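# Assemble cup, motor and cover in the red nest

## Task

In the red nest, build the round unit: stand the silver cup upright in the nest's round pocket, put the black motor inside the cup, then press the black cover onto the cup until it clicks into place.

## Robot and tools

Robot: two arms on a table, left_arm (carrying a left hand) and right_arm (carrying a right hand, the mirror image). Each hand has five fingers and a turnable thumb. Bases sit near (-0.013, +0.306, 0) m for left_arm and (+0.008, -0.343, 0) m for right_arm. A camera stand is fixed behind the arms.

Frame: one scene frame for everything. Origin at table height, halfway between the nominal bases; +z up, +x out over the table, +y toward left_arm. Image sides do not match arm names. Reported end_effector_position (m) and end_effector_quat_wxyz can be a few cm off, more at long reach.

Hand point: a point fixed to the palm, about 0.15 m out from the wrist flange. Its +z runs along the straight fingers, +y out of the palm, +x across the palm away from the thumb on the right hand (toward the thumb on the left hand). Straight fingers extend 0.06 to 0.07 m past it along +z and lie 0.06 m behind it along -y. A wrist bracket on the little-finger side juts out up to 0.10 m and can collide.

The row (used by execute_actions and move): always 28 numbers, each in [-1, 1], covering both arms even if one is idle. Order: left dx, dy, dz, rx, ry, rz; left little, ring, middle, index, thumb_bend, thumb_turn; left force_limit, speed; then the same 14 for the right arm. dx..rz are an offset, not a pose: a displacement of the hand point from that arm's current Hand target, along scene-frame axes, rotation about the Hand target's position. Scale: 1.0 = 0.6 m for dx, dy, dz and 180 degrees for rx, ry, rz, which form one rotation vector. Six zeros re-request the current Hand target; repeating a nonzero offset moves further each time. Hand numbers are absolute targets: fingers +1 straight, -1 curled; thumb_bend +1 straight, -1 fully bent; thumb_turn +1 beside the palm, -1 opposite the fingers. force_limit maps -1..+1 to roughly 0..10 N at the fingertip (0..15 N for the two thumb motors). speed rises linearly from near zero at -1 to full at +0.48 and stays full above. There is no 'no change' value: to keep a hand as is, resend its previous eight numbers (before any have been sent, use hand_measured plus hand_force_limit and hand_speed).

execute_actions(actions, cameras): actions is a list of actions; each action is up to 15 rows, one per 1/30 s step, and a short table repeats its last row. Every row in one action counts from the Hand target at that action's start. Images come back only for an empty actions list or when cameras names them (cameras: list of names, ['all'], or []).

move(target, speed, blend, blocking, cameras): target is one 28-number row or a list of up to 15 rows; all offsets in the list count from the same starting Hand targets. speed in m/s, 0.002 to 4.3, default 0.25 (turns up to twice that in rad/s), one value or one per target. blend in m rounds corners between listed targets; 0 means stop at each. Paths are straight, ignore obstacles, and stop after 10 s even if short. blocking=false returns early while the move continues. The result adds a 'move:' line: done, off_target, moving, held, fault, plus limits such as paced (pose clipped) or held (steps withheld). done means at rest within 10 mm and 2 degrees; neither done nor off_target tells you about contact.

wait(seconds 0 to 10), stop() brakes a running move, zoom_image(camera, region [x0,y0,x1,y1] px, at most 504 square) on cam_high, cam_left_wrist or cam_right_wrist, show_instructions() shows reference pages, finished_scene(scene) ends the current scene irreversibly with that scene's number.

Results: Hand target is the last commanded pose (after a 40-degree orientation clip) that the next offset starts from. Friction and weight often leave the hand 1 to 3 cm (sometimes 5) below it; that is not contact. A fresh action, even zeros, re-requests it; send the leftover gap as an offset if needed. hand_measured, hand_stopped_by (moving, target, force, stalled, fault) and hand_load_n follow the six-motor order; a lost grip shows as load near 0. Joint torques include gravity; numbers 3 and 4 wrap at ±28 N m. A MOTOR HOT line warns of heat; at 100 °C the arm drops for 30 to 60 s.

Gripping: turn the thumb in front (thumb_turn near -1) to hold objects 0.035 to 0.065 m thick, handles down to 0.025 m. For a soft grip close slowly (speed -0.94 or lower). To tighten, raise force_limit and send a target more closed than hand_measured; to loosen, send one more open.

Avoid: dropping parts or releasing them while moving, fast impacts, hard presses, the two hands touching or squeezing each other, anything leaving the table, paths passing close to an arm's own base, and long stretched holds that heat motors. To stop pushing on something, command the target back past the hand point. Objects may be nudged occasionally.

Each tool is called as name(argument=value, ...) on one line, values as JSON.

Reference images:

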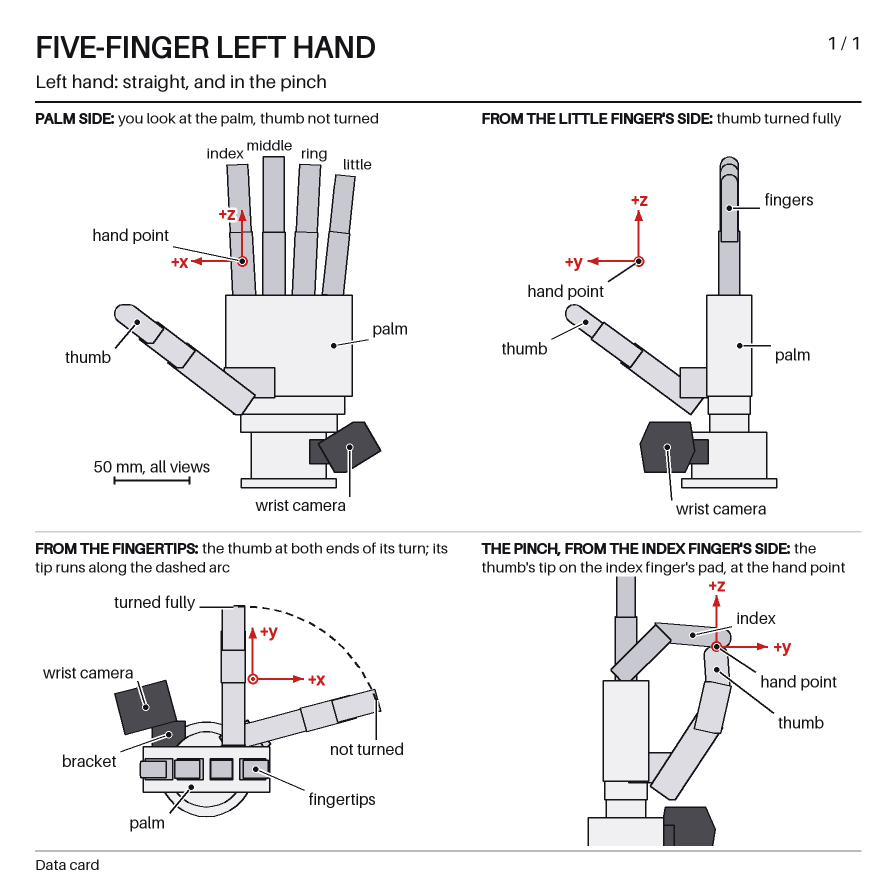

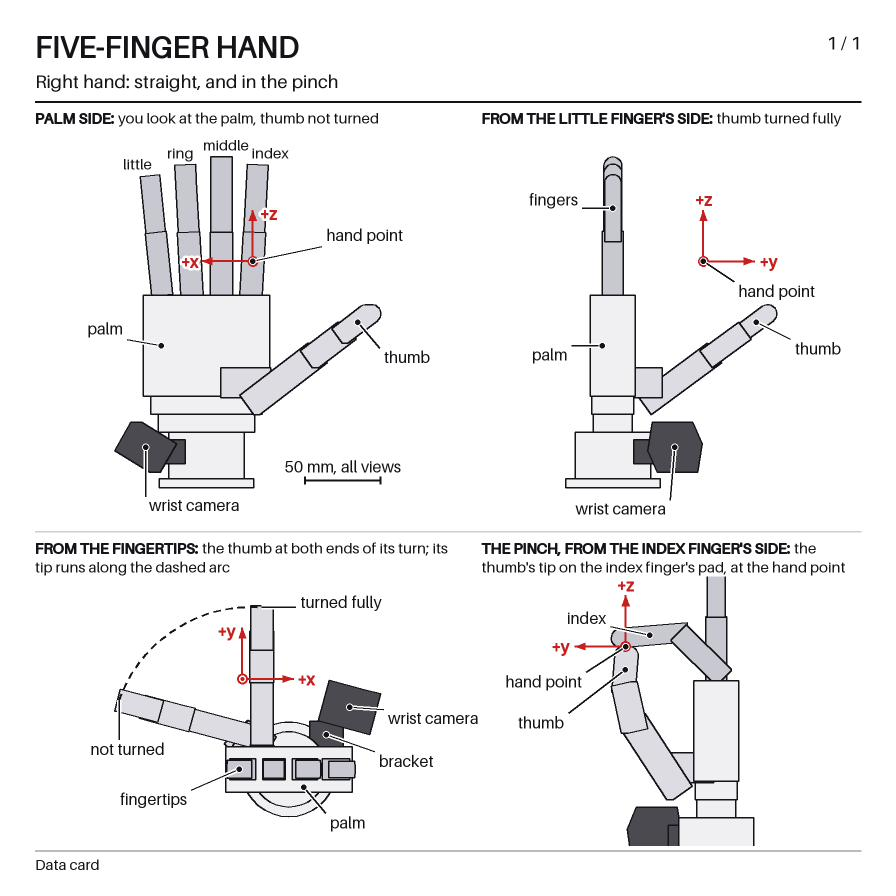

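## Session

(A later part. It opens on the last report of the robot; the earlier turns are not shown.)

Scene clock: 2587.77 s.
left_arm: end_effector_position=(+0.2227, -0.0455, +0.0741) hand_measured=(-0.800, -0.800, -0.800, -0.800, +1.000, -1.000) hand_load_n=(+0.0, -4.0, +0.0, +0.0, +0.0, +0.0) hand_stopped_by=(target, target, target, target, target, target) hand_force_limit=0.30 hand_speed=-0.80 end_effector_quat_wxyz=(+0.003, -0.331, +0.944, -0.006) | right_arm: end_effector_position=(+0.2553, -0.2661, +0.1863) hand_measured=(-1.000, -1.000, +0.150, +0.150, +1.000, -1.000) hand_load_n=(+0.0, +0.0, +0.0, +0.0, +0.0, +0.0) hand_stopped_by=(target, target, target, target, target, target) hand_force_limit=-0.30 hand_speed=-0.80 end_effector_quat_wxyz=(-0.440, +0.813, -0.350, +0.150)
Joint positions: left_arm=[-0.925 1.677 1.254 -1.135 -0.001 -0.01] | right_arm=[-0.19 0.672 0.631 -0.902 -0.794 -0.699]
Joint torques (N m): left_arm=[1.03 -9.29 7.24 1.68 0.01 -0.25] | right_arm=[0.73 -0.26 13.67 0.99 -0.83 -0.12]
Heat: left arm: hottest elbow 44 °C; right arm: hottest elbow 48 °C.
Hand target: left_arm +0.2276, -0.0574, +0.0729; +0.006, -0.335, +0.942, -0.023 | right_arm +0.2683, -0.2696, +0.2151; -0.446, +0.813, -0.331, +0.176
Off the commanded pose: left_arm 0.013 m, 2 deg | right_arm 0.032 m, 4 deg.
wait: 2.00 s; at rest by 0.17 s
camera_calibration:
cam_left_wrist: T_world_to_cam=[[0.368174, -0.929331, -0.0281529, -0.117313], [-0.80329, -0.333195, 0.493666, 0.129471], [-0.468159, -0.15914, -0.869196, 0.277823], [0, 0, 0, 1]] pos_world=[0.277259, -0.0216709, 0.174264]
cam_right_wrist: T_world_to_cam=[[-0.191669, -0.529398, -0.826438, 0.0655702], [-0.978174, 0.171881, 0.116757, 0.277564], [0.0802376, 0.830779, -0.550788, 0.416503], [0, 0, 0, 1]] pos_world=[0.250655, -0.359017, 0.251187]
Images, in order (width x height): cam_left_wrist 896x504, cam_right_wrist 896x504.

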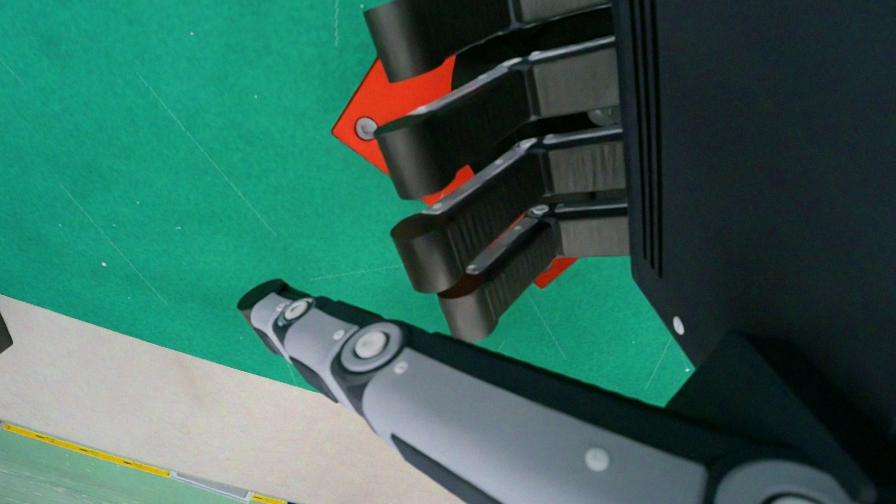

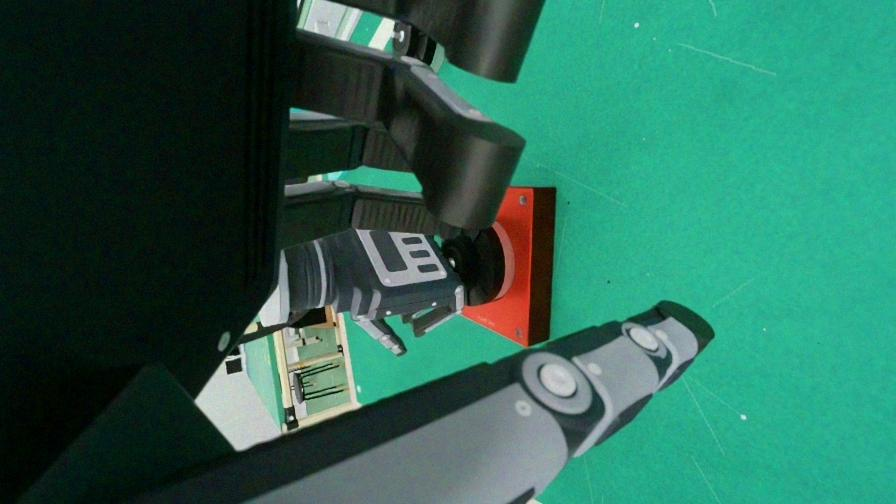

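move(target=[[0,0,0.06,0,0,0,-0.7,-0.7,-0.7,-0.7,1,-1,0.3,-0.6, 0,0,0,0,0,0,-1,-1,0.15,0.15,1,-1,-0.3,-0.8],[0,0,0.16,0,0,0,-0.7,-0.7,-0.7,-0.7,1,-1,0.3,-0.6, 0,0,0,0,0,0,-1,-1,0.15,0.15,1,-1,-0.3,-0.8]], speed=0.05, cameras=["cam_right_wrist","cam_high"])

zoom_image(camera="cam_right_wrist", region=[380, 190, 540, 350])

Scene clock: 2597.33 s.
left_arm: end_effector_position=(+0.2189, -0.0409, +0.1446) hand_measured=(-0.700, -0.700, -0.700, -0.700, +1.000, -1.000) hand_load_n=(+0.0, +0.0, +0.0, +0.0, +0.0, +0.0) hand_stopped_by=(target, target, target, target, target, target) hand_force_limit=0.30 hand_speed=-0.60 end_effector_quat_wxyz=(-0.002, -0.327, +0.945, +0.008) | right_arm: end_effector_position=(+0.2553, -0.2661, +0.1863) hand_measured=(-1.000, -1.000, +0.150, +0.150, +1.000, -1.000) hand_load_n=(+0.0, +0.0, +0.0, +0.0, +0.0, +0.0) hand_stopped_by=(target, target, target, target, target, target) hand_force_limit=-0.30 hand_speed=-0.80 end_effector_quat_wxyz=(-0.440, +0.813, -0.350, +0.150)
Joint positions: left_arm=[-0.927 1.624 1.377 -1.34 -0.001 -0.002] | right_arm=[-0.19 0.672 0.631 -0.902 -0.794 -0.699]
Joint torques (N m): left_arm=[0.73 -10.99 10.85 0.21 0.02 -0.23] | right_arm=[0.73 -0.21 13.67 0.99 -0.84 -0.12]
Heat: left arm: hottest elbow 44 °C; right arm: hottest elbow 48 °C.
Hand target: left_arm +0.2276, -0.0574, +0.1689; +0.006, -0.335, +0.942, -0.023 | right_arm +0.2683, -0.2696, +0.2151; -0.446, +0.813, -0.331, +0.176
Off the commanded pose: left_arm 0.031 m, 4 deg | right_arm 0.032 m, 4 deg.
move: off_target (left_arm, right_arm)
camera_calibration:
cam_right_wrist: T_world_to_cam=[[-0.191669, -0.529398, -0.826438, 0.0655702], [-0.978174, 0.171881, 0.116757, 0.277564], [0.0802376, 0.830779, -0.550788, 0.416503], [0, 0, 0, 1]] pos_world=[0.250655, -0.359017, 0.251187]
Images, in order (width x height): cam_high 896x504, cam_right_wrist 896x504.

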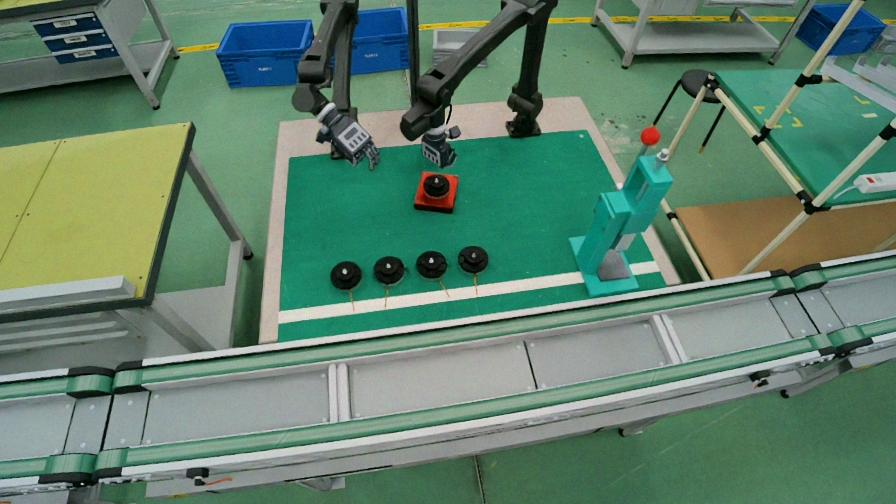

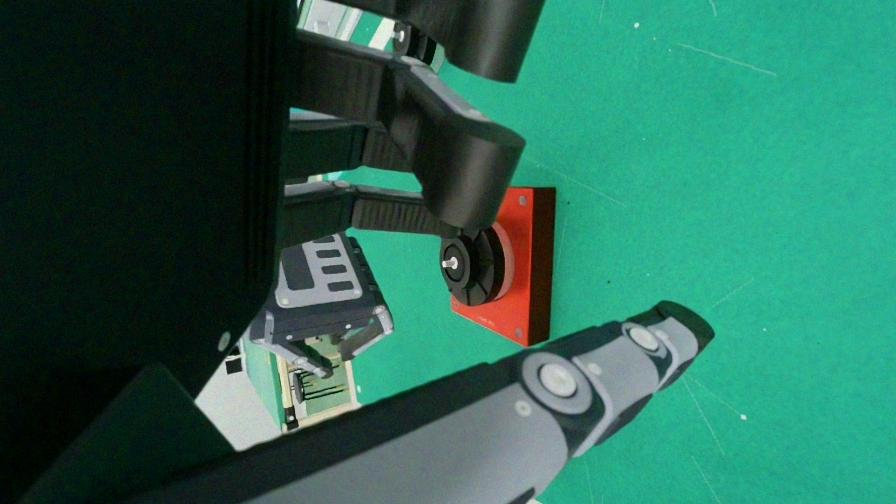

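Scaled by 3.150 from the camera's 896x504 image, which has a finer 1280x720 frame.

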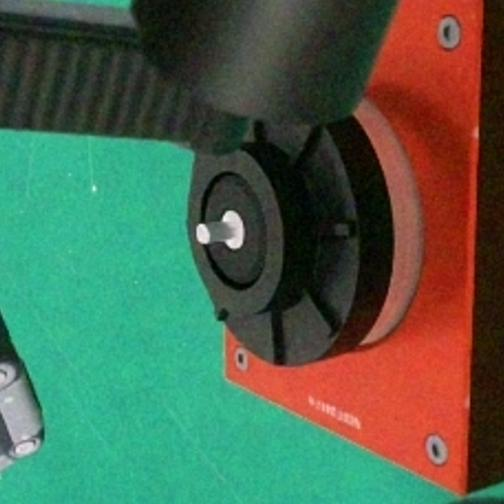

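finished_scene(scene=1)

The scene is finished: the task was done.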